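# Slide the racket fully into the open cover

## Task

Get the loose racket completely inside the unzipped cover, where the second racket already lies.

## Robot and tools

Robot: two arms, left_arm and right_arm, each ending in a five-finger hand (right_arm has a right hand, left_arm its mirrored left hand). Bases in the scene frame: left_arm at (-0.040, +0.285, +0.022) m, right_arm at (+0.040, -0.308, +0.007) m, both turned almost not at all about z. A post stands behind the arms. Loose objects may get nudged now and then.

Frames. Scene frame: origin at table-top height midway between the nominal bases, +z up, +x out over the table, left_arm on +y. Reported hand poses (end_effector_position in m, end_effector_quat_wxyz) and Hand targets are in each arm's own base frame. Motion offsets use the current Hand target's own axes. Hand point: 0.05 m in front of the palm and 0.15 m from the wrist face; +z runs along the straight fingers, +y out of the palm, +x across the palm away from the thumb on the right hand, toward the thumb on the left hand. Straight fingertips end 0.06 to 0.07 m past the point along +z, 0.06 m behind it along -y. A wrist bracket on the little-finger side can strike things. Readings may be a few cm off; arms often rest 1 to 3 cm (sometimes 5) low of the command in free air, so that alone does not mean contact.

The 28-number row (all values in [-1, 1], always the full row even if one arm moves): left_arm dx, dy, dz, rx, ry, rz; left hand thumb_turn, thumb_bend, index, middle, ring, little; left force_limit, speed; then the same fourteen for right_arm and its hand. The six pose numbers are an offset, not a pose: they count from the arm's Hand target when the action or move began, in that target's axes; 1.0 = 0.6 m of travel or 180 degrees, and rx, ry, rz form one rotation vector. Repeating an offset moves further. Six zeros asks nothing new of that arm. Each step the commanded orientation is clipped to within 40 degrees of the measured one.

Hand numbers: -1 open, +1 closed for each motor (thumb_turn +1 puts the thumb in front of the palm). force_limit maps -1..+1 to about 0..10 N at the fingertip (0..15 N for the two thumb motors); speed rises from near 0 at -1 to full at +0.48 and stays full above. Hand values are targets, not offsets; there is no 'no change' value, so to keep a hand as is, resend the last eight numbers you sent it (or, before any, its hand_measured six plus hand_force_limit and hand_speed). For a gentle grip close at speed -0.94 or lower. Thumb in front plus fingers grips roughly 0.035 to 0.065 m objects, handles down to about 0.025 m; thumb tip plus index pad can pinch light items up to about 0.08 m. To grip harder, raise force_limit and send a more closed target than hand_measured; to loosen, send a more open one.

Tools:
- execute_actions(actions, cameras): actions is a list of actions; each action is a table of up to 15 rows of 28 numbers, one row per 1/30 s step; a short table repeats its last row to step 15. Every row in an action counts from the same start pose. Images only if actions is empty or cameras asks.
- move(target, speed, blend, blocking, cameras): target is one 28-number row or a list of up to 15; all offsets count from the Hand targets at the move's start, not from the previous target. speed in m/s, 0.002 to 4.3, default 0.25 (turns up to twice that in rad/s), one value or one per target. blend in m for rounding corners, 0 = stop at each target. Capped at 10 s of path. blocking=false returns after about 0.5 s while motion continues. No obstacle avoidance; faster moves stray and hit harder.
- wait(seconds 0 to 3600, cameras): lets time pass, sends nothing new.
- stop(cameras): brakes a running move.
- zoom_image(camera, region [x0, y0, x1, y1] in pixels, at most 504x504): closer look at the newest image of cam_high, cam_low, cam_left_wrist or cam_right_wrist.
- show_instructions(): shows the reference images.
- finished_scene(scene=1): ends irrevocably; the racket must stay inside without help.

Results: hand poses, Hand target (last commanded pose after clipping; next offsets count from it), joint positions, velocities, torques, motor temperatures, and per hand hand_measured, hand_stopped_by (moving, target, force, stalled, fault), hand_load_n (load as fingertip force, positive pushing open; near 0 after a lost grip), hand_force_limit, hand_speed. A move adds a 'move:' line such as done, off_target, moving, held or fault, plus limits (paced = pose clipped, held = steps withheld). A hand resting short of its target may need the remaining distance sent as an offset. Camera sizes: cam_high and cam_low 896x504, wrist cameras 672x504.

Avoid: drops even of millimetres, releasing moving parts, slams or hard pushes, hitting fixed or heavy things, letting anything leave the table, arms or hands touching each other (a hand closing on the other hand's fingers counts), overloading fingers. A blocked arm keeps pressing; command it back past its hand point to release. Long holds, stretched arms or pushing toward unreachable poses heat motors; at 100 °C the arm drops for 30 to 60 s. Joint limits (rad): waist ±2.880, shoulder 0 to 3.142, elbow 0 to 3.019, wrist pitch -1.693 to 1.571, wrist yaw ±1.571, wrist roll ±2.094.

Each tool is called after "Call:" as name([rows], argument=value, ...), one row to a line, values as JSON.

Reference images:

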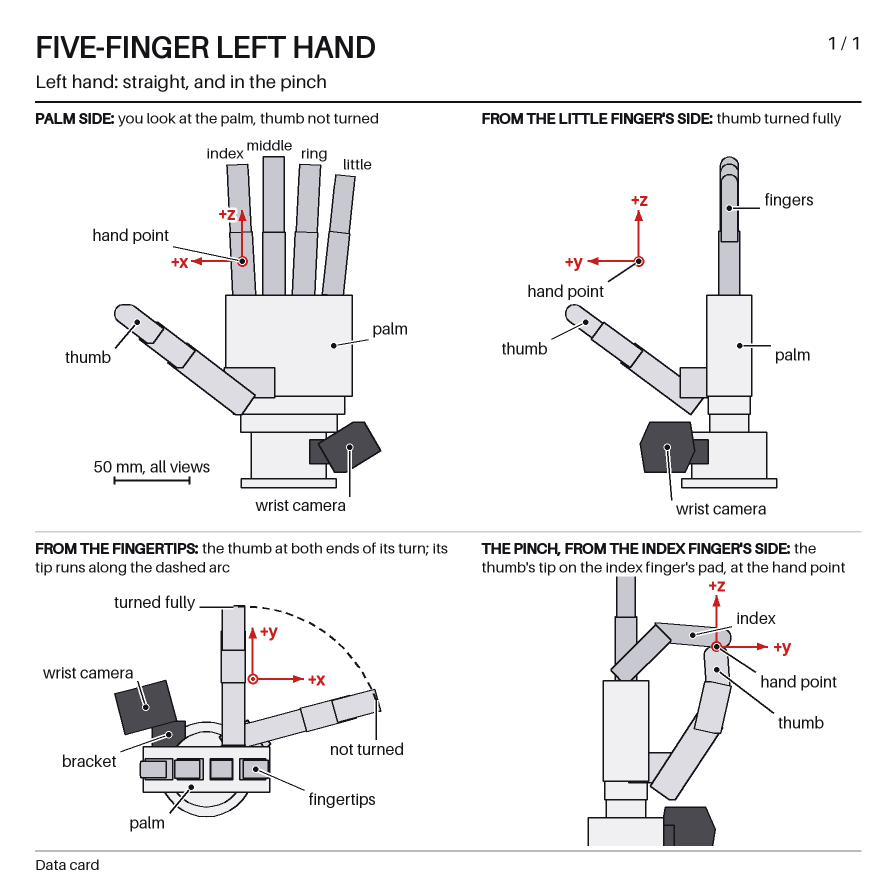

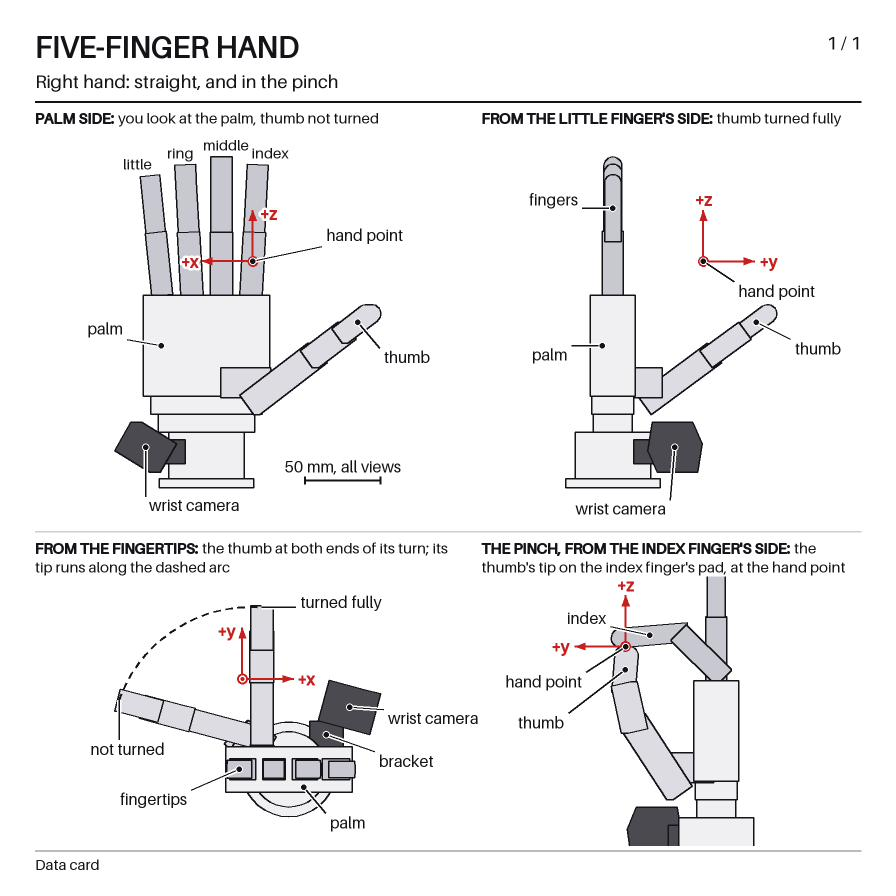

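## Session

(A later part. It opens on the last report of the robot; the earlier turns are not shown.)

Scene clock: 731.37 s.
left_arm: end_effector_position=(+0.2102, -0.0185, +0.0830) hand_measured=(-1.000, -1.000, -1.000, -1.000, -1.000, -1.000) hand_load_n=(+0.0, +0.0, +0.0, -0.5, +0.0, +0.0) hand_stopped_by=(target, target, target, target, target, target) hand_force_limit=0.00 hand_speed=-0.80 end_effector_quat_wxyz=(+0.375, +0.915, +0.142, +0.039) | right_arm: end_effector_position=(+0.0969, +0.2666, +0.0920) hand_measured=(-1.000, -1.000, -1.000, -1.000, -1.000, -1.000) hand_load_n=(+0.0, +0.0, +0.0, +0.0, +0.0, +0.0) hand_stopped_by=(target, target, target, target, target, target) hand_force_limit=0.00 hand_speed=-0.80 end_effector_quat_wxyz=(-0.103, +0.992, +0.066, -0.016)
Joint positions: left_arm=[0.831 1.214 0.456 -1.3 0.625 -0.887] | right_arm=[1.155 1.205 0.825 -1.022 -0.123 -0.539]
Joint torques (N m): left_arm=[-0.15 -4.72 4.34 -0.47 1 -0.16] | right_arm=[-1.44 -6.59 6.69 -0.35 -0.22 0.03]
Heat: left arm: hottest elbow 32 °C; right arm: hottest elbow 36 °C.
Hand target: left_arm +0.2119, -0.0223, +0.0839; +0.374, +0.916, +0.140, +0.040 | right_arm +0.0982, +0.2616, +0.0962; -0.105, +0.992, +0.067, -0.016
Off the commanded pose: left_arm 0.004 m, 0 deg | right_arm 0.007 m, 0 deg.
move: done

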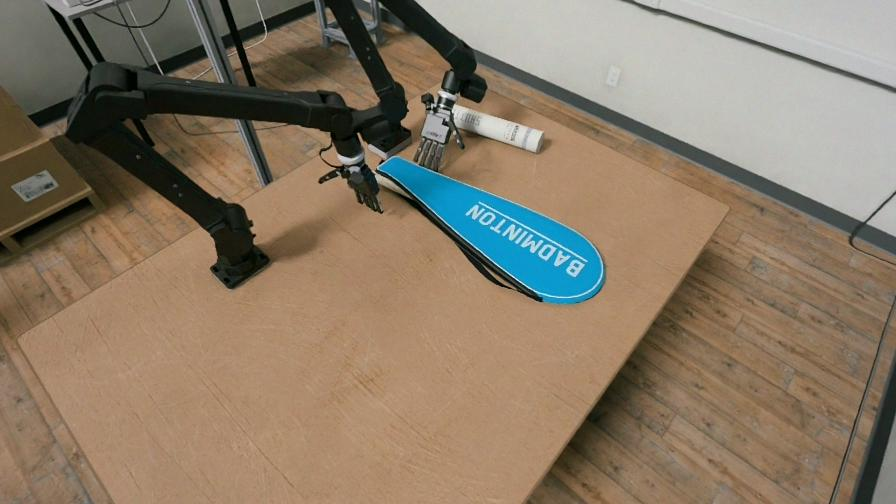

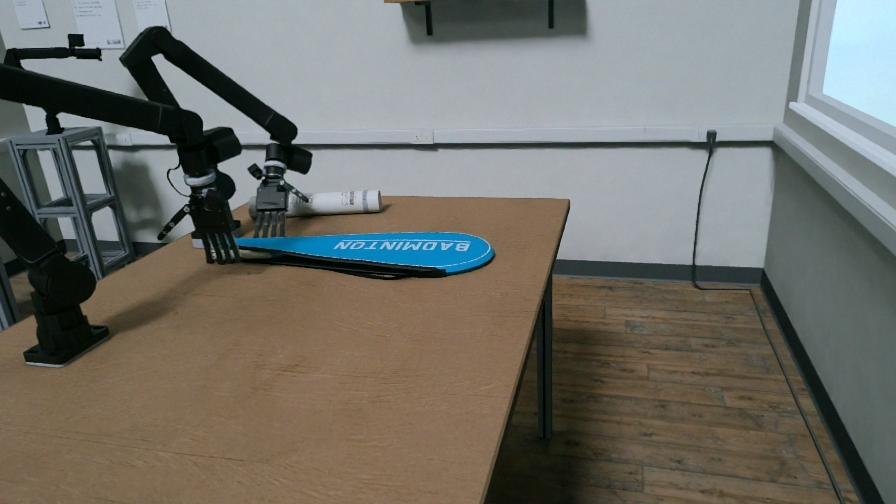

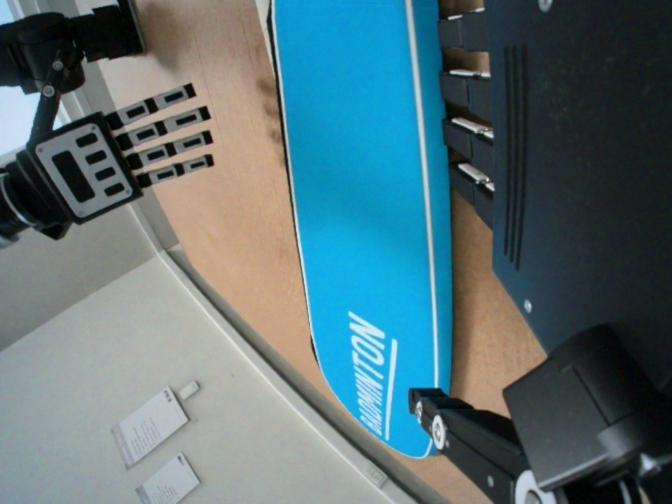

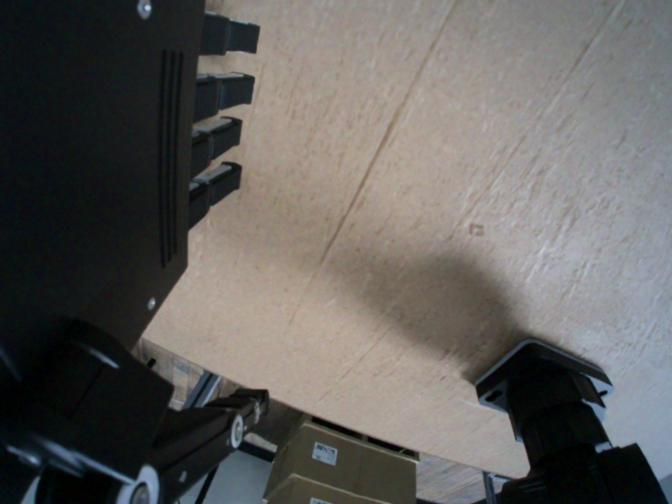

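Call:
move(target=[0,0,0,0,0,0,-1,-1,-1,-1,-1,-1,0,-0.8,-0.03,0.2,-0.08,0,0,0,-1,-1,-1,-1,-1,-1,0,-0.8], speed=0.15, cameras=["cam_high","cam_low"])

Call:
zoom_image(camera="cam_low", region=[190, 220, 310, 290])

Call:
zoom_image(camera="cam_high", region=[340, 130, 460, 230])

Scene clock: 736.23 s.
left_arm: end_effector_position=(+0.2102, -0.0185, +0.0830) hand_measured=(-1.000, -1.000, -1.000, -1.000, -1.000, -1.000) hand_load_n=(+0.0, +0.0, +0.0, +0.0, +0.0, +0.0) hand_stopped_by=(target, target, target, target, target, target) hand_force_limit=0.00 hand_speed=-0.80 end_effector_quat_wxyz=(+0.375, +0.915, +0.142, +0.039) | right_arm: end_effector_position=(+0.0981, +0.1373, +0.1161) hand_measured=(-1.000, -1.000, -1.000, -1.000, -1.000, -1.000) hand_load_n=(+0.0, +0.0, +0.0, +0.0, +0.0, +0.0) hand_stopped_by=(target, target, target, target, target, target) hand_force_limit=0.00 hand_speed=-0.80 end_effector_quat_wxyz=(-0.104, +0.992, +0.068, -0.016)
Joint positions: left_arm=[0.831 1.214 0.456 -1.3 0.625 -0.887] | right_arm=[0.894 0.842 0.666 -1.262 -0.163 -0.803]
Joint torques (N m): left_arm=[-0.09 -4.66 4.36 -0.49 1 -0.17] | right_arm=[-1.38 -2.73 7.25 -0.39 -0.26 0.01]
Heat: left arm: hottest elbow 32 °C; right arm: hottest elbow 36 °C.
Hand target: left_arm +0.2119, -0.0223, +0.0839; +0.374, +0.916, +0.140, +0.040 | right_arm +0.0980, +0.1331, +0.1182; -0.105, +0.992, +0.066, -0.016
Off the commanded pose: left_arm 0.004 m, 0 deg | right_arm 0.005 m, 0 deg.
move: done

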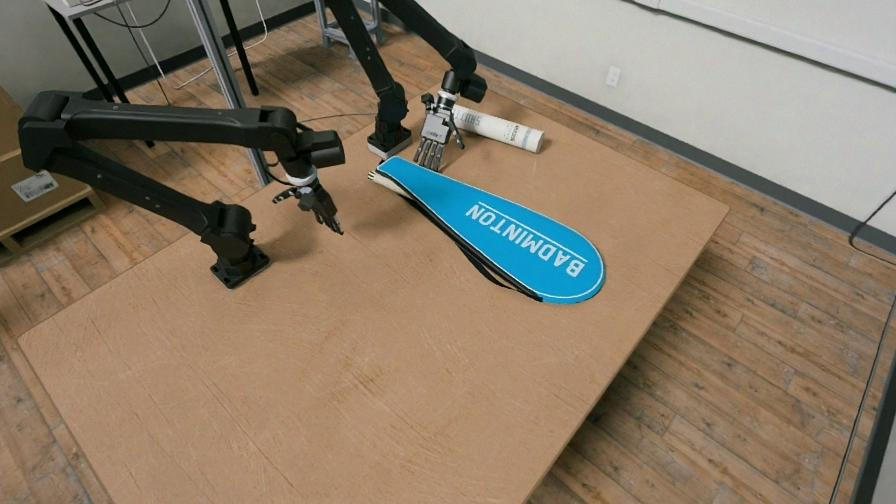

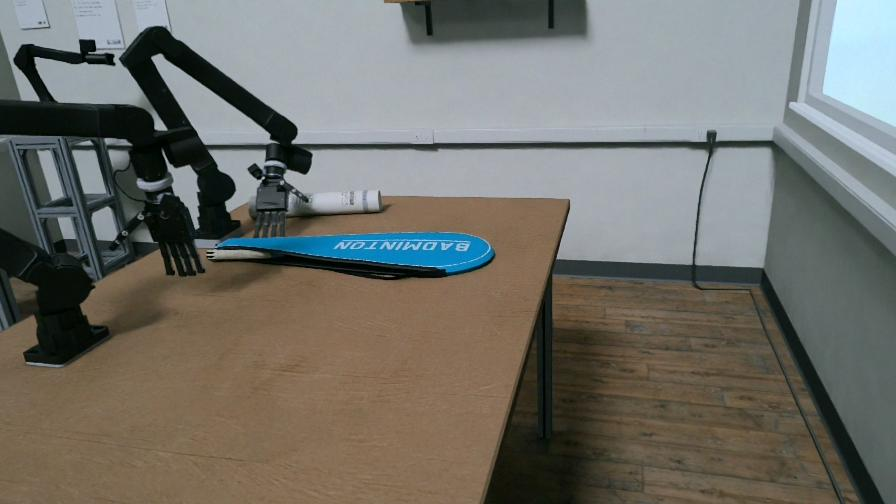

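Scaled by 4.200 from the camera's image (finer frame: 1280x720).

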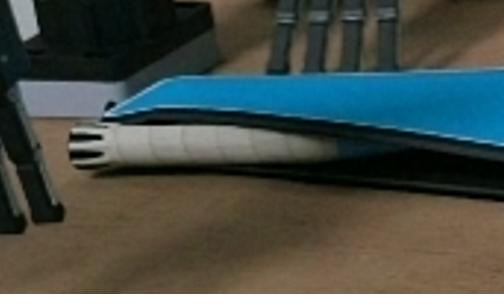

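Scaled by 4.200 from the camera's image (finer frame: 1280x720).

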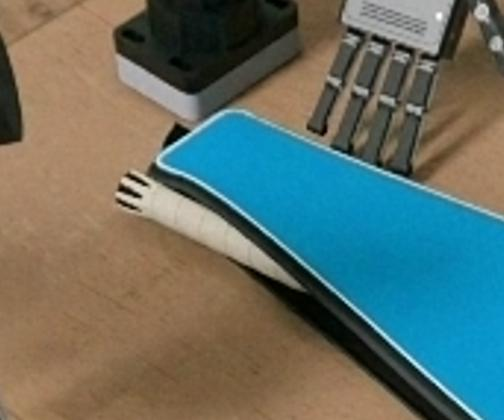

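Call:
move([
  [0,0,0,0,0,0,-1,-1,-1,-1,-1,-1,0,-0.8,0.0827,-0.2867,0.1855,0,0,0,-1,-1,-1,-1,-1,-1,0,-0.8],
  [0,0,0,0,0,0,-1,-1,-1,-1,-1,-1,0,-0.8,0.0982,-0.3905,0.2255,0,0,0,-1,-1,-1,-1,-1,-1,0,-0.8],
], speed=[0.12,0.05], cameras=["all"])

Call:
zoom_image(camera="cam_low", region=[190, 220, 310, 290])

Call:
zoom_image(camera="cam_high", region=[340, 130, 460, 230])

Scene clock: 774.73 s.
left_arm: end_effector_position=(+0.2102, -0.0185, +0.0830) hand_measured=(-1.000, -1.000, -1.000, -1.000, -1.000, -1.000) hand_load_n=(+0.0, +0.0, +0.0, +0.0, +0.0, +0.0) hand_stopped_by=(target, target, target, target, target, target) hand_force_limit=0.00 hand_speed=-0.80 end_effector_quat_wxyz=(+0.375, +0.915, +0.142, +0.039) | right_arm: end_effector_position=(+0.1199, +0.3593, +0.0550) hand_measured=(-1.000, -1.000, -1.000, -0.998, -1.000, -1.000) hand_load_n=(+0.0, +0.0, +0.0, -9.5, +0.0, +0.0) hand_stopped_by=(target, target, target, target, target, target) hand_force_limit=0.00 hand_speed=-0.80 end_effector_quat_wxyz=(-0.084, +0.994, +0.057, -0.024)
Joint positions: left_arm=[0.831 1.214 0.456 -1.3 0.625 -0.887] | right_arm=[1.193 1.531 1.031 -0.938 -0.115 -0.485]
Joint torques (N m): left_arm=[-0.15 -4.72 4.36 -0.46 1 -0.16] | right_arm=[1.9 -4.01 8.8 3.12 -0.03 0.28]
Heat: left arm: hottest elbow 32 °C; right arm: hottest elbow 36 °C.
Hand target: left_arm +0.2119, -0.0223, +0.0839; +0.374, +0.916, +0.140, +0.040 | right_arm +0.1201, +0.3958, +0.0341; -0.105, +0.992, +0.067, -0.016
Off the commanded pose: left_arm 0.004 m, 0 deg | right_arm 0.042 m, 3 deg.
move: off_target (right_arm)

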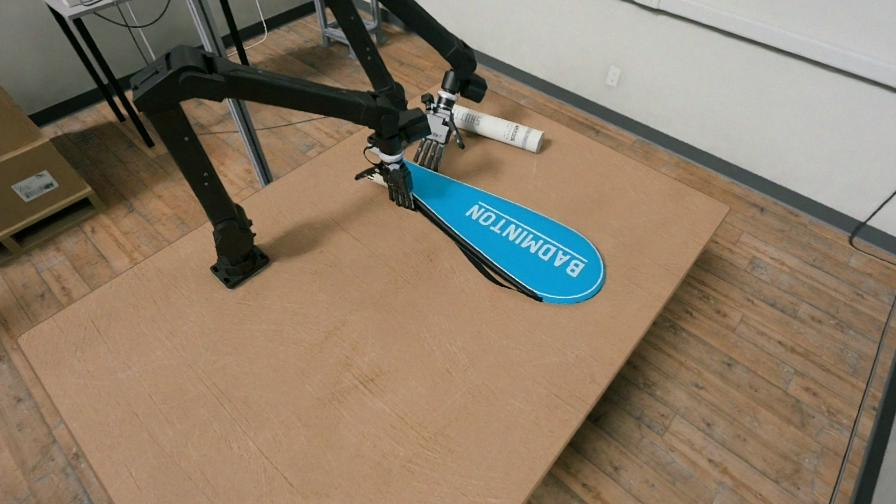

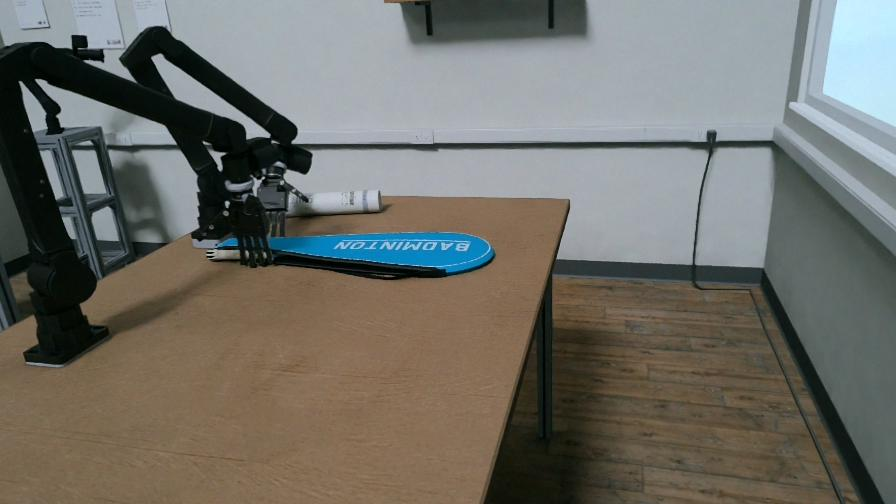

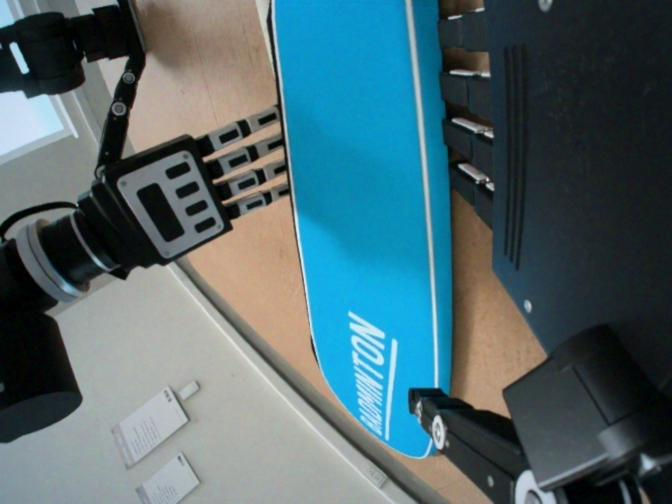

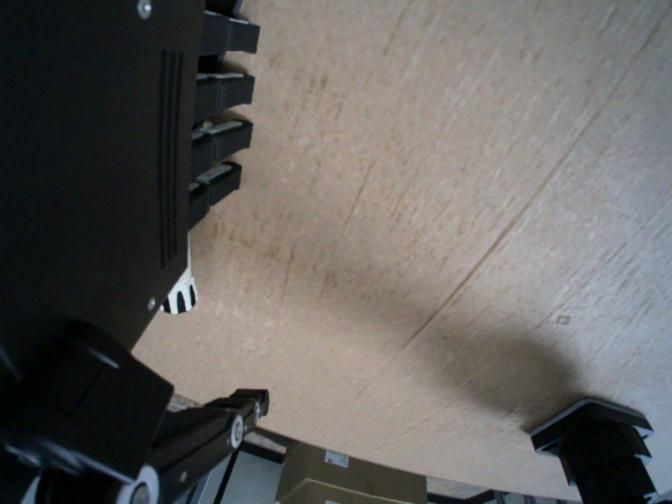

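Scaled by 4.200 from the camera's image (finer frame: 1280x720).

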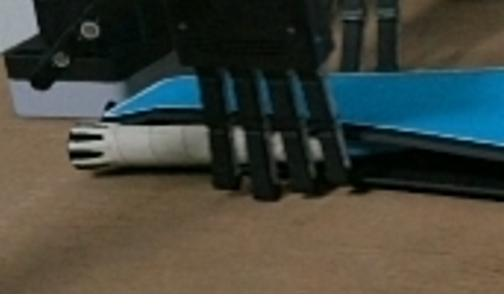

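Scaled by 4.200 from the camera's image (finer frame: 1280x720).

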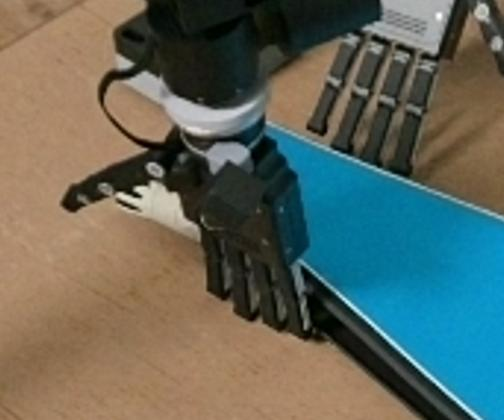

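Call:
move([
  [0.0146,0.084,-0.1517,0,0,0,-1,-1,-1,-1,-1,-1,0,-0.8,-0.0232,0.1395,-0.1167,0,0,0,-1,-1,-1,-1,-1,-1,0,-0.8],
  [0.0146,0.084,-0.1517,0,0,0,-1,-1,-1,-1,-1,-1,0,-0.8,-0.0973,0.3778,-0.246,0,0,0,-1,-1,-1,-1,-1,-1,0,-0.8],
], speed=0.15, cameras=["all"])

Call:
zoom_image(camera="cam_high", region=[340, 130, 460, 230])

Scene clock: 790.27 s.
left_arm: end_effector_position=(+0.2100, -0.0050, +0.1704) hand_measured=(-1.000, -1.000, -1.000, -1.000, -1.000, -1.000) hand_load_n=(+0.0, -0.5, +0.0, +0.0, +0.0, +0.0) hand_stopped_by=(target, target, target, target, target, target) hand_force_limit=0.00 hand_speed=-0.80 end_effector_quat_wxyz=(+0.389, +0.909, +0.146, +0.021) | right_arm: end_effector_position=(+0.0984, +0.1422, +0.1296) hand_measured=(-1.000, -1.000, -1.000, -1.000, -1.000, -1.000) hand_load_n=(+0.0, +0.0, +0.0, +0.0, +0.0, +0.0) hand_stopped_by=(target, target, target, target, target, target) hand_force_limit=0.00 hand_speed=-0.80 end_effector_quat_wxyz=(-0.103, +0.992, +0.068, -0.016)
Joint positions: left_arm=[0.874 1.097 0.633 -1.671 0.602 -0.836] | right_arm=[0.908 0.848 0.704 -1.293 -0.161 -0.789]
Joint torques (N m): left_arm=[1.67 -4.54 9.73 -1.31 0.32 0.16] | right_arm=[-1.38 -2.78 7.31 -0.39 -0.26 0.01]
Heat: left arm: hottest elbow 32 °C; right arm: hottest elbow 36 °C.
Hand target: left_arm +0.2155, +0.0073, +0.1840; +0.374, +0.916, +0.140, +0.040 | right_arm +0.0981, +0.1379, +0.1318; -0.105, +0.992, +0.067, -0.016
Off the commanded pose: left_arm 0.019 m, 3 deg | right_arm 0.005 m, 0 deg.
move: off_target (left_arm)

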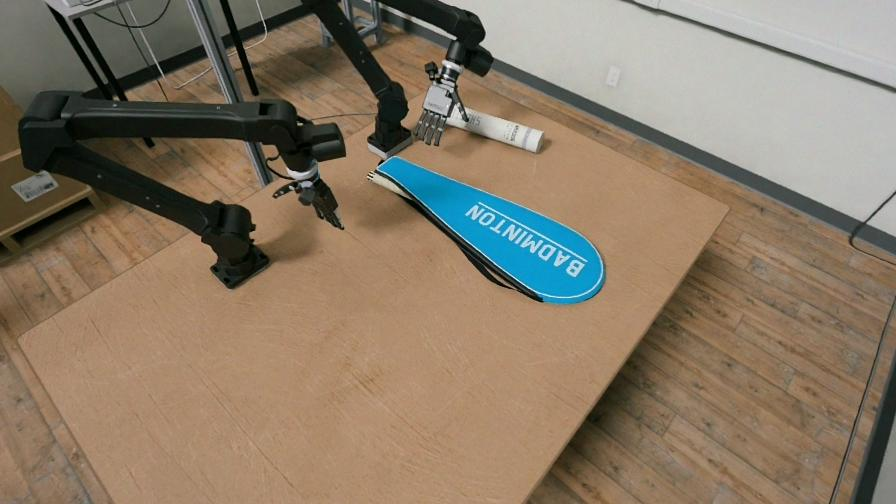

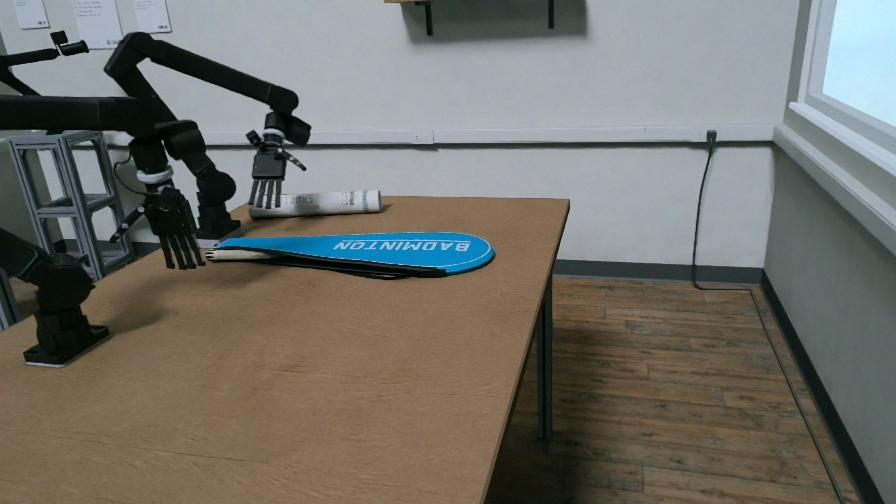

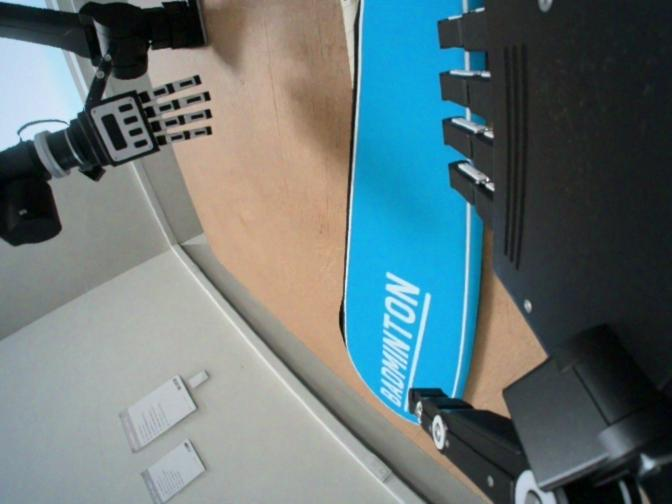

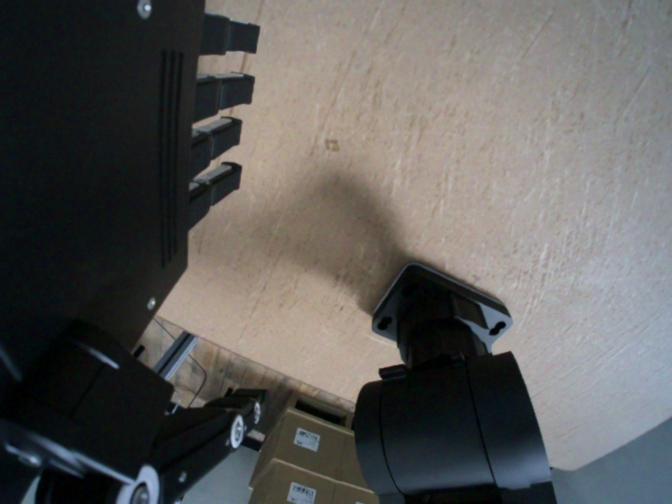

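Scaled by 4.200 from the camera's image (finer frame: 1280x720).

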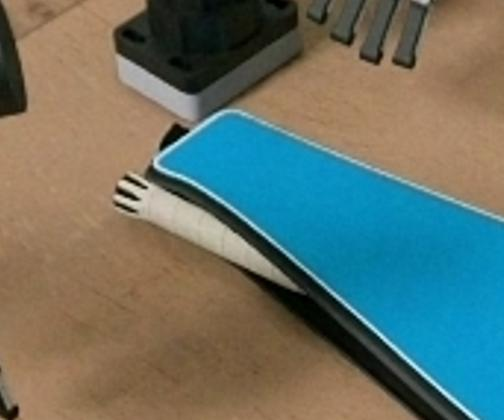

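Call:
move(target=[-0.131,0.1688,-0.0102,0.2443,-0.0301,0.1012,-1,-1,-1,-1,-1,-1,0,-0.8,0,0,0,0,0,0,-1,-1,-1,-1,-1,-1,0,-0.8], speed=0.2, cameras=["cam_left_wrist","cam_high"])

Scene clock: 800.67 s.
left_arm: end_effector_position=(+0.1596, -0.0790, +0.2373) hand_measured=(-1.000, -1.000, -1.000, -1.000, -1.000, -1.000) hand_load_n=(+0.0, +0.0, +0.0, +0.0, -0.5, +0.0) hand_stopped_by=(target, target, target, target, target, target) hand_force_limit=0.00 hand_speed=-0.80 end_effector_quat_wxyz=(+0.025, +0.993, -0.044, +0.105) | right_arm: end_effector_position=(+0.0983, +0.1423, +0.1296) hand_measured=(-1.000, -1.000, -1.000, -1.000, -1.000, -1.000) hand_load_n=(+0.0, +0.0, +0.0, +0.0, +0.0, +0.0) hand_stopped_by=(target, target, target, target, target, target) hand_force_limit=0.00 hand_speed=-0.80 end_effector_quat_wxyz=(-0.104, +0.992, +0.068, -0.016)
Joint positions: left_arm=[-0.051 0.485 0.814 -1.689 0.048 -1.538] | right_arm=[0.908 0.848 0.704 -1.293 -0.161 -0.789]
Joint torques (N m): left_arm=[0.09 1.32 11.95 0.06 -0.09 -0.17] | right_arm=[-1.38 -2.78 7.31 -0.4 -0.25 0.02]
Heat: left arm: hottest elbow 32 °C; right arm: hottest elbow 35 °C.
Hand target: left_arm +0.1620, -0.0800, +0.2614; +0.001, +1.000, -0.016, +0.000 | right_arm +0.0981, +0.1379, +0.1318; -0.105, +0.992, +0.067, -0.016
Off the commanded pose: left_arm 0.024 m, 13 deg | right_arm 0.005 m, 0 deg.
joint sent to its limit (left arm) — joint 4 (wrist pitch), lower limit. The joint targets are off in orientation, not in position.
move: off_target (left_arm)
Images, in order (width x height): cam_high 896x504, cam_left_wrist 672x504.

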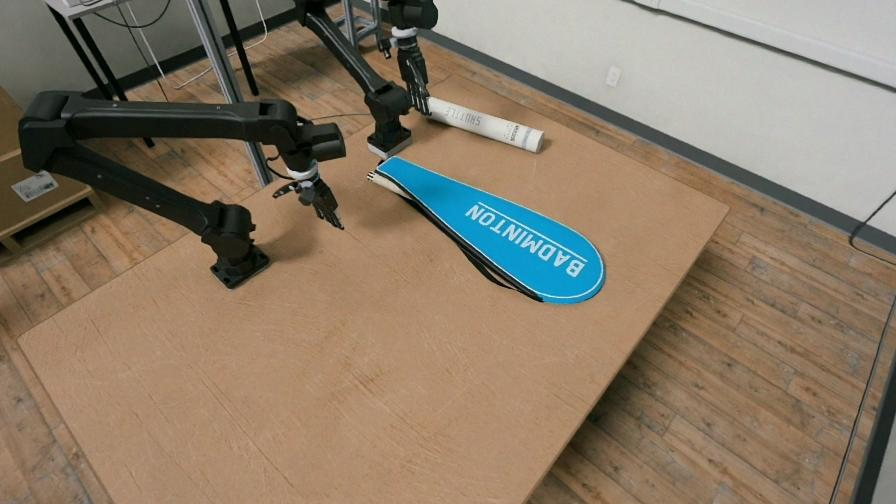

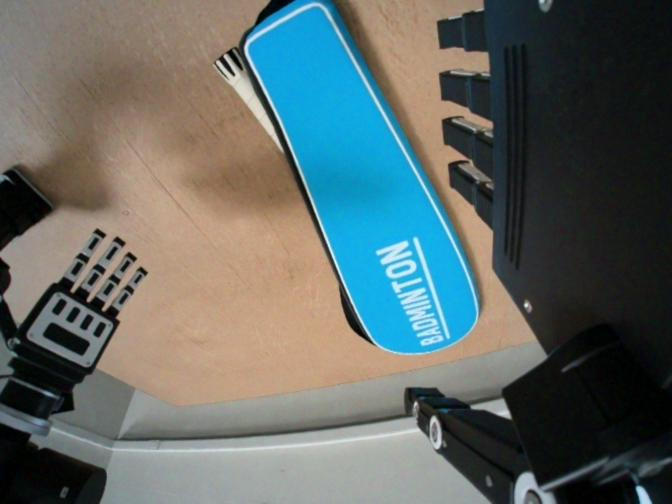

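Call:
zoom_image(camera="cam_left_wrist", region=[190, 0, 360, 170])

Scaled by 2.965 from the camera's image (finer frame: 960x720).

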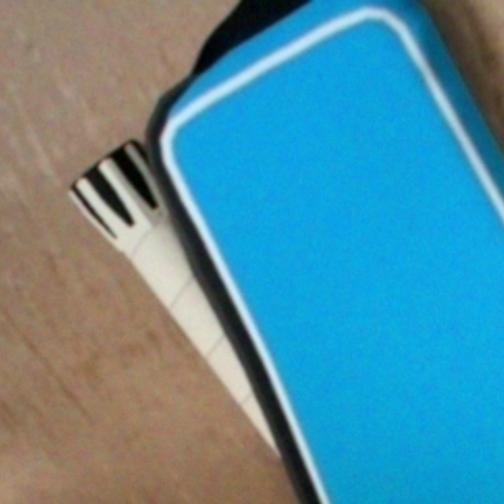

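Call:
zoom_image(camera="cam_high", region=[360, 150, 620, 310])

Call:
wait(seconds=0, cameras=["cam_low"])

Call:
zoom_image(camera="cam_low", region=[200, 220, 350, 290])

Call:
zoom_image(camera="cam_low", region=[350, 220, 500, 290])

Scaled by 1.938 from the camera's image (finer frame: 1280x720).

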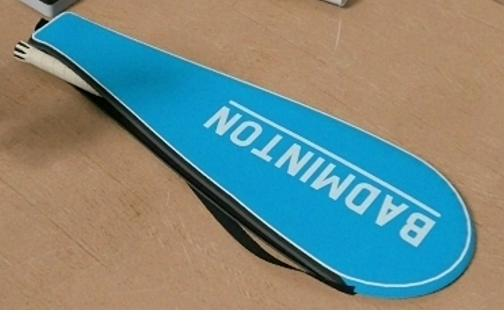

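Scene clock: 834.53 s.
left_arm: end_effector_position=(+0.1596, -0.0790, +0.2373) hand_measured=(-1.000, -1.000, -1.000, -1.000, -1.000, -1.000) hand_load_n=(+0.0, -0.5, +0.0, +0.0, +0.0, +0.0) hand_stopped_by=(target, target, target, target, target, target) hand_force_limit=0.00 hand_speed=-0.80 end_effector_quat_wxyz=(+0.025, +0.993, -0.044, +0.105) | right_arm: end_effector_position=(+0.0983, +0.1423, +0.1296) hand_measured=(-1.000, -1.000, -1.000, -1.000, -1.000, -1.000) hand_load_n=(+0.0, -0.5, +0.0, +0.0, +0.0, +0.0) hand_stopped_by=(target, target, target, target, target, target) hand_force_limit=0.00 hand_speed=-0.80 end_effector_quat_wxyz=(-0.104, +0.992, +0.068, -0.016)
Joint positions: left_arm=[-0.051 0.485 0.814 -1.689 0.048 -1.539] | right_arm=[0.908 0.848 0.704 -1.293 -0.161 -0.789]
Joint torques (N m): left_arm=[0.09 1.32 11.93 0.06 -0.09 -0.18] | right_arm=[-1.38 -2.78 7.3 -0.4 -0.25 0.02]
Heat: left arm: hottest elbow 36 °C; right arm: hottest elbow 35 °C.
Hand target: left_arm +0.1620, -0.0800, +0.2614; +0.001, +1.000, -0.016, +0.000 | right_arm +0.0981, +0.1379, +0.1318; -0.105, +0.992, +0.067, -0.016
Off the commanded pose: left_arm 0.024 m, 13 deg | right_arm 0.005 m, 0 deg.

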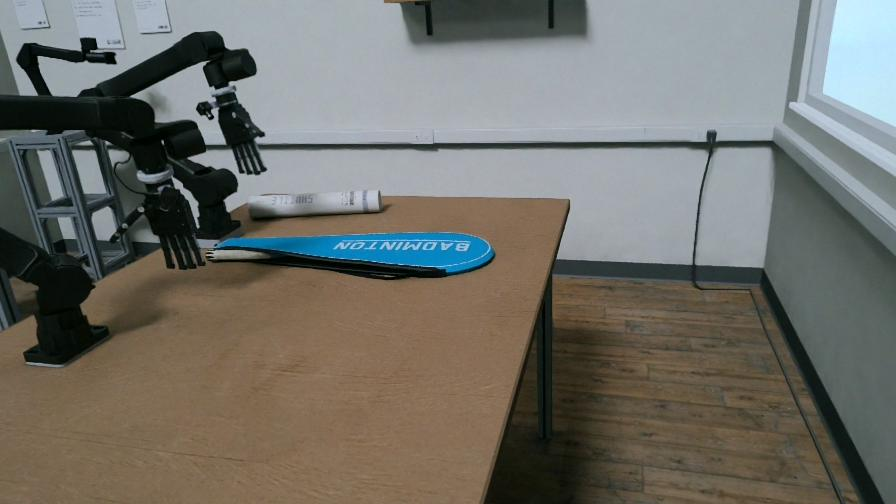

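Scaled by 3.360 from the camera's image (finer frame: 1280x720).

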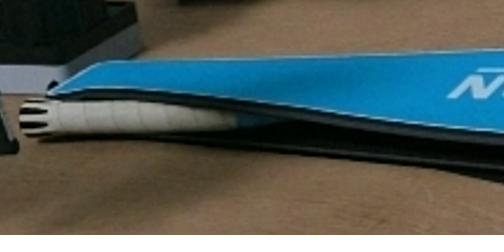

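Scaled by 3.360 from the camera's image (finer frame: 1280x720).

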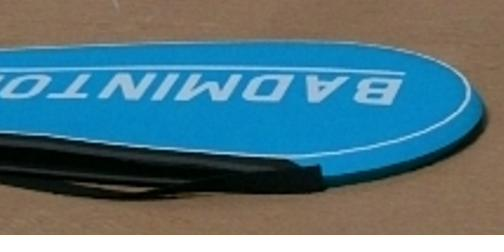

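Call:
move([
  [0.1477,0.0287,0,0,0,0.5,-1,-1,-1,-1,-1,-1,0,-0.8,0,0,0,0,0,0,-1,-1,-1,-1,-1,-1,0,-0.8],
  [0.2475,0.1757,0.1,0,0,0.99,-1,-1,-1,-1,-1,-1,0,-0.8,0,0,0,0,0,0,-1,-1,-1,-1,-1,-1,0,-0.8],
], speed=0.3, cameras=["all"])

Scene clock: 874.23 s.
left_arm: end_effector_position=(+0.2897, -0.1774, +0.1878) hand_measured=(-1.000, -1.000, -1.000, -1.000, -1.000, -1.000) hand_load_n=(+0.0, +0.0, +0.0, +0.0, +0.0, +0.0) hand_stopped_by=(target, target, target, target, target, target) hand_force_limit=0.00 hand_speed=-0.80 end_effector_quat_wxyz=(-0.024, -0.009, +1.000, +0.017) | right_arm: end_effector_position=(+0.0983, +0.1423, +0.1296) hand_measured=(-1.000, -1.000, -1.000, -1.000, -1.000, -1.000) hand_load_n=(+0.0, +0.0, +0.0, +0.0, +0.0, +0.0) hand_stopped_by=(target, target, target, target, target, target) hand_force_limit=0.00 hand_speed=-0.80 end_effector_quat_wxyz=(-0.104, +0.992, +0.068, -0.016)
Joint positions: left_arm=[-0.633 1.436 1.271 -1.464 0.001 0.918] | right_arm=[0.908 0.848 0.704 -1.293 -0.161 -0.789]
Joint torques (N m): left_arm=[0.26 -10.58 11.82 0.36 0.02 0.16] | right_arm=[-1.38 -2.78 7.31 -0.4 -0.25 0.03]
Heat: left arm: hottest elbow 38 °C; right arm: hottest elbow 34 °C.
Hand target: left_arm +0.3071, -0.1902, +0.2017; +0.000, +0.000, +1.000, -0.001 | right_arm +0.0981, +0.1379, +0.1318; -0.105, +0.992, +0.067, -0.016
Off the commanded pose: left_arm 0.026 m, 4 deg | right_arm 0.005 m, 0 deg.
move: off_target (left_arm)

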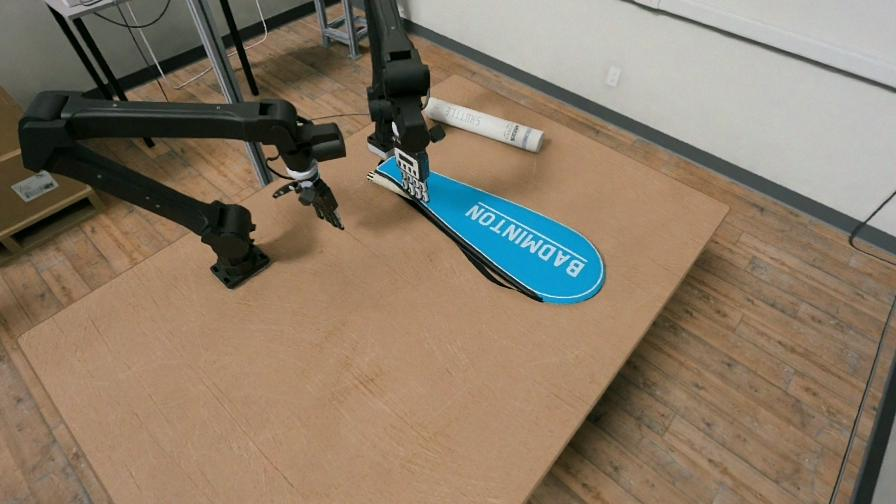

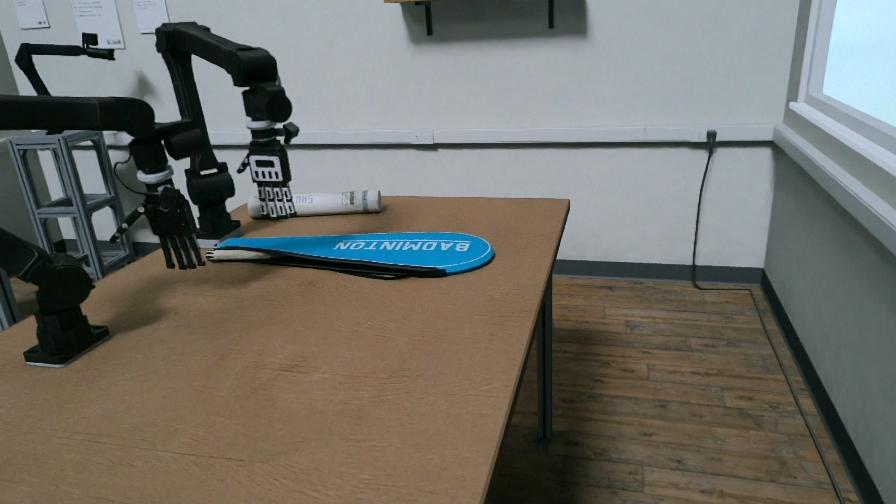

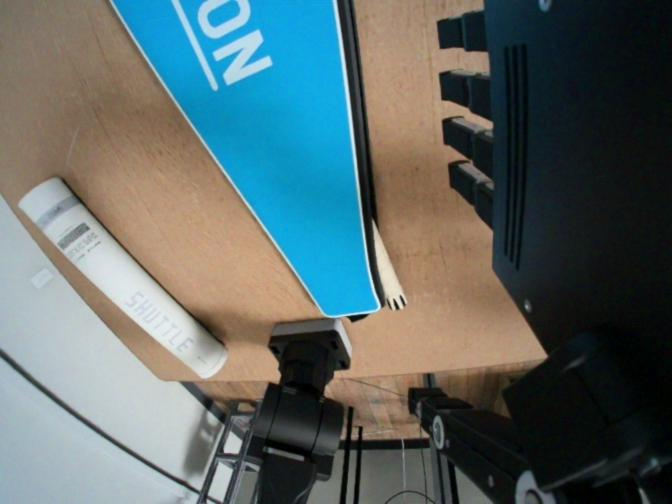

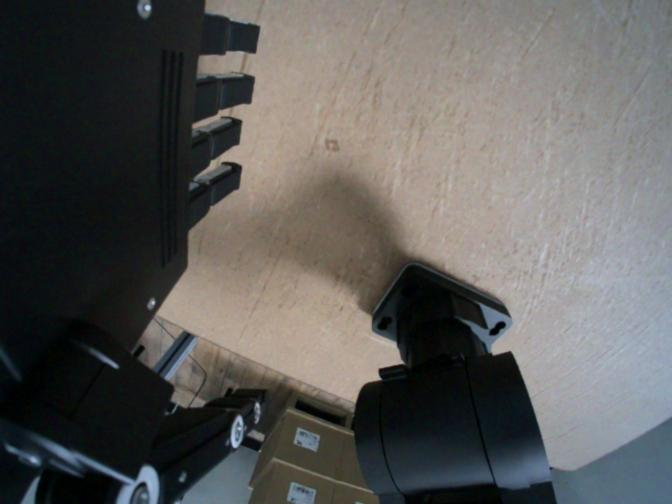

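Call:
zoom_image(camera="cam_left_wrist", region=[300, 0, 470, 330])

Call:
zoom_image(camera="cam_high", region=[360, 130, 480, 250])

Scaled by 1.527 from the camera's image (finer frame: 960x720).

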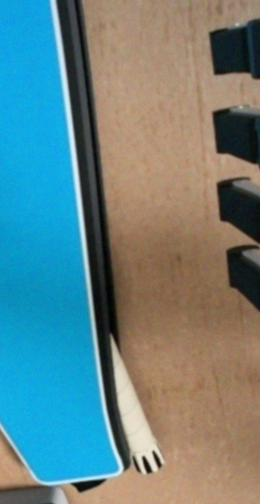

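Scaled by 4.200 from the camera's image (finer frame: 1280x720).

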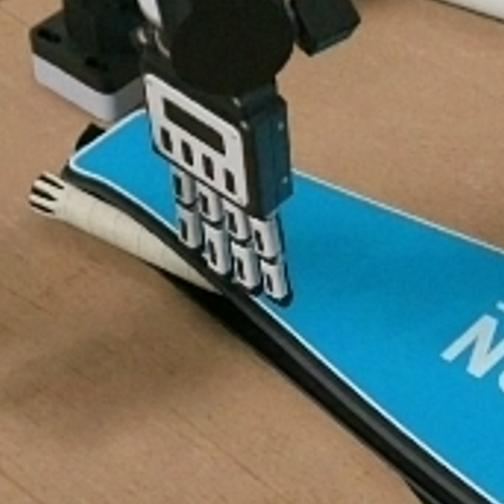

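Call:
move([
  [0,0,0,0,0,0,-1,-1,0,0,0,0,0,-0.3,0,0,0,0,0,0,-1,-1,-1,-1,-1,-1,0,-0.8],
  [-0.0133,-0.025,0.1695,0,0,0,-1,-1,0,0,0,0,0,-0.3,0,0,0,0,0,0,-1,-1,-1,-1,-1,-1,0,-0.8],
  [-0.0133,-0.025,0.2612,0,0,0,-1,-1,0,0,0,0,0,-0.3,0,0,0,0,0,0,-1,-1,-1,-1,-1,-1,0,-0.8],
], speed=0.15, cameras=["all"])

Call:
zoom_image(camera="cam_low", region=[200, 200, 350, 290])

Call:
zoom_image(camera="cam_high", region=[360, 130, 480, 250])

Scene clock: 887.37 s.
left_arm: end_effector_position=(+0.3152, -0.1976, +0.0447) hand_measured=(-1.000, -1.000, +0.000, +0.000, +0.000, +0.000) hand_load_n=(+0.0, +0.0, +0.0, +0.0, +0.0, +0.0) hand_stopped_by=(target, target, target, target, target, target) hand_force_limit=0.00 hand_speed=-0.30 end_effector_quat_wxyz=(-0.006, -0.008, +1.000, +0.004) | right_arm: end_effector_position=(+0.0983, +0.1423, +0.1296) hand_measured=(-1.000, -1.000, -1.000, -1.000, -1.000, -1.000) hand_load_n=(+0.0, -0.5, +0.0, +0.0, +0.0, +0.0) hand_stopped_by=(target, target, target, target, target, target) hand_force_limit=0.00 hand_speed=-0.80 end_effector_quat_wxyz=(-0.104, +0.992, +0.068, -0.016)
Joint positions: left_arm=[-0.637 1.615 1.084 -1.053 0.001 0.919] | right_arm=[0.908 0.848 0.704 -1.293 -0.161 -0.789]
Joint torques (N m): left_arm=[0.03 -12.81 6.58 0.42 0.02 -0.02] | right_arm=[-1.38 -2.78 7.3 -0.4 -0.25 0.03]
Heat: left arm: hottest elbow 37 °C; right arm: hottest elbow 34 °C.
Hand target: left_arm +0.3151, -0.2056, +0.0450; +0.000, +0.000, +1.000, -0.001 | right_arm +0.0981, +0.1379, +0.1318; -0.105, +0.992, +0.067, -0.016
Off the commanded pose: left_arm 0.008 m, 1 deg | right_arm 0.005 m, 0 deg.
move: done

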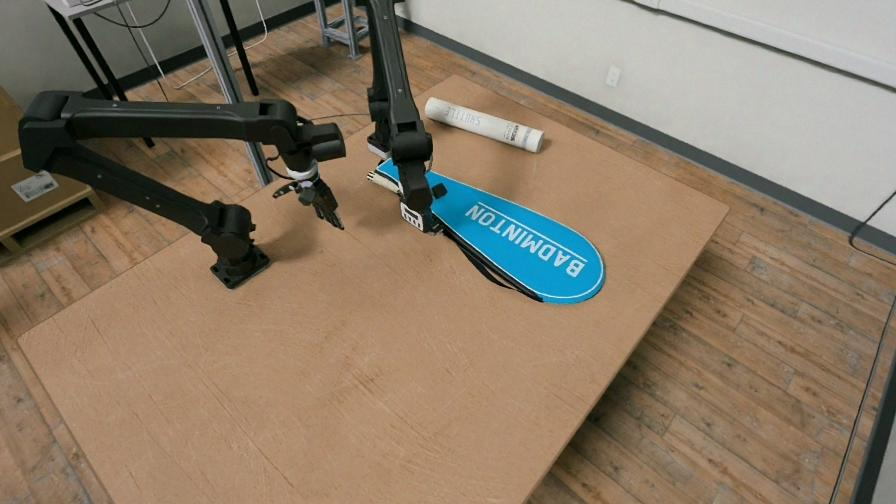

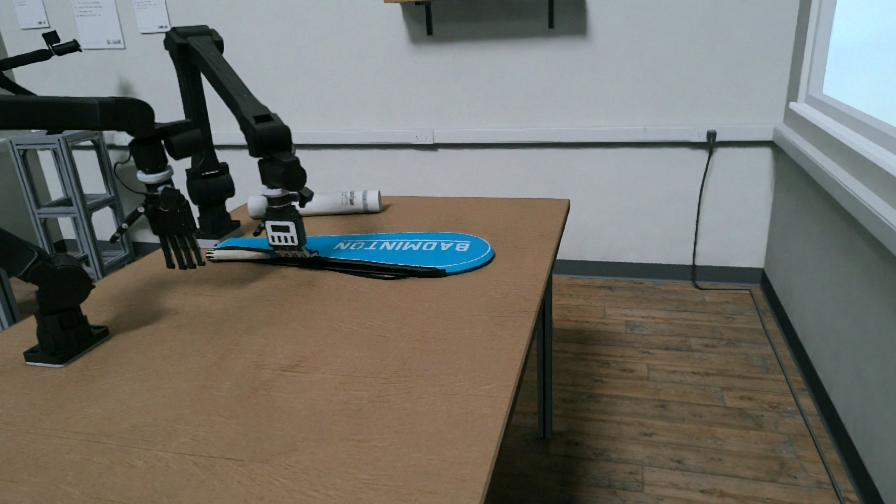

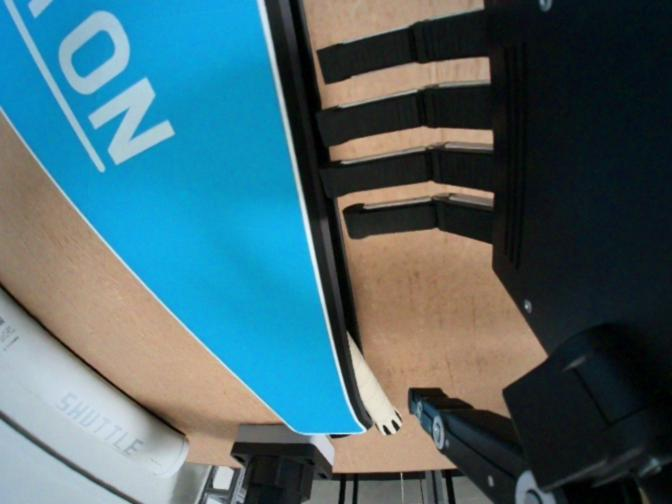

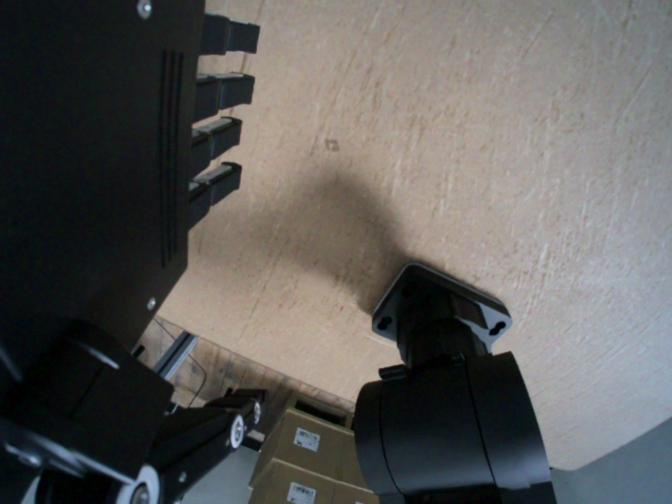

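Scaled by 3.360 from the camera's image (finer frame: 1280x720).

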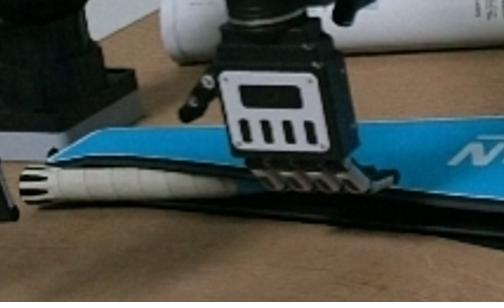

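Scaled by 4.200 from the camera's image (finer frame: 1280x720).

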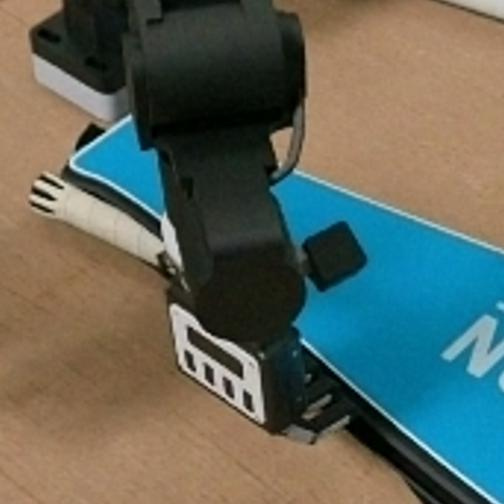

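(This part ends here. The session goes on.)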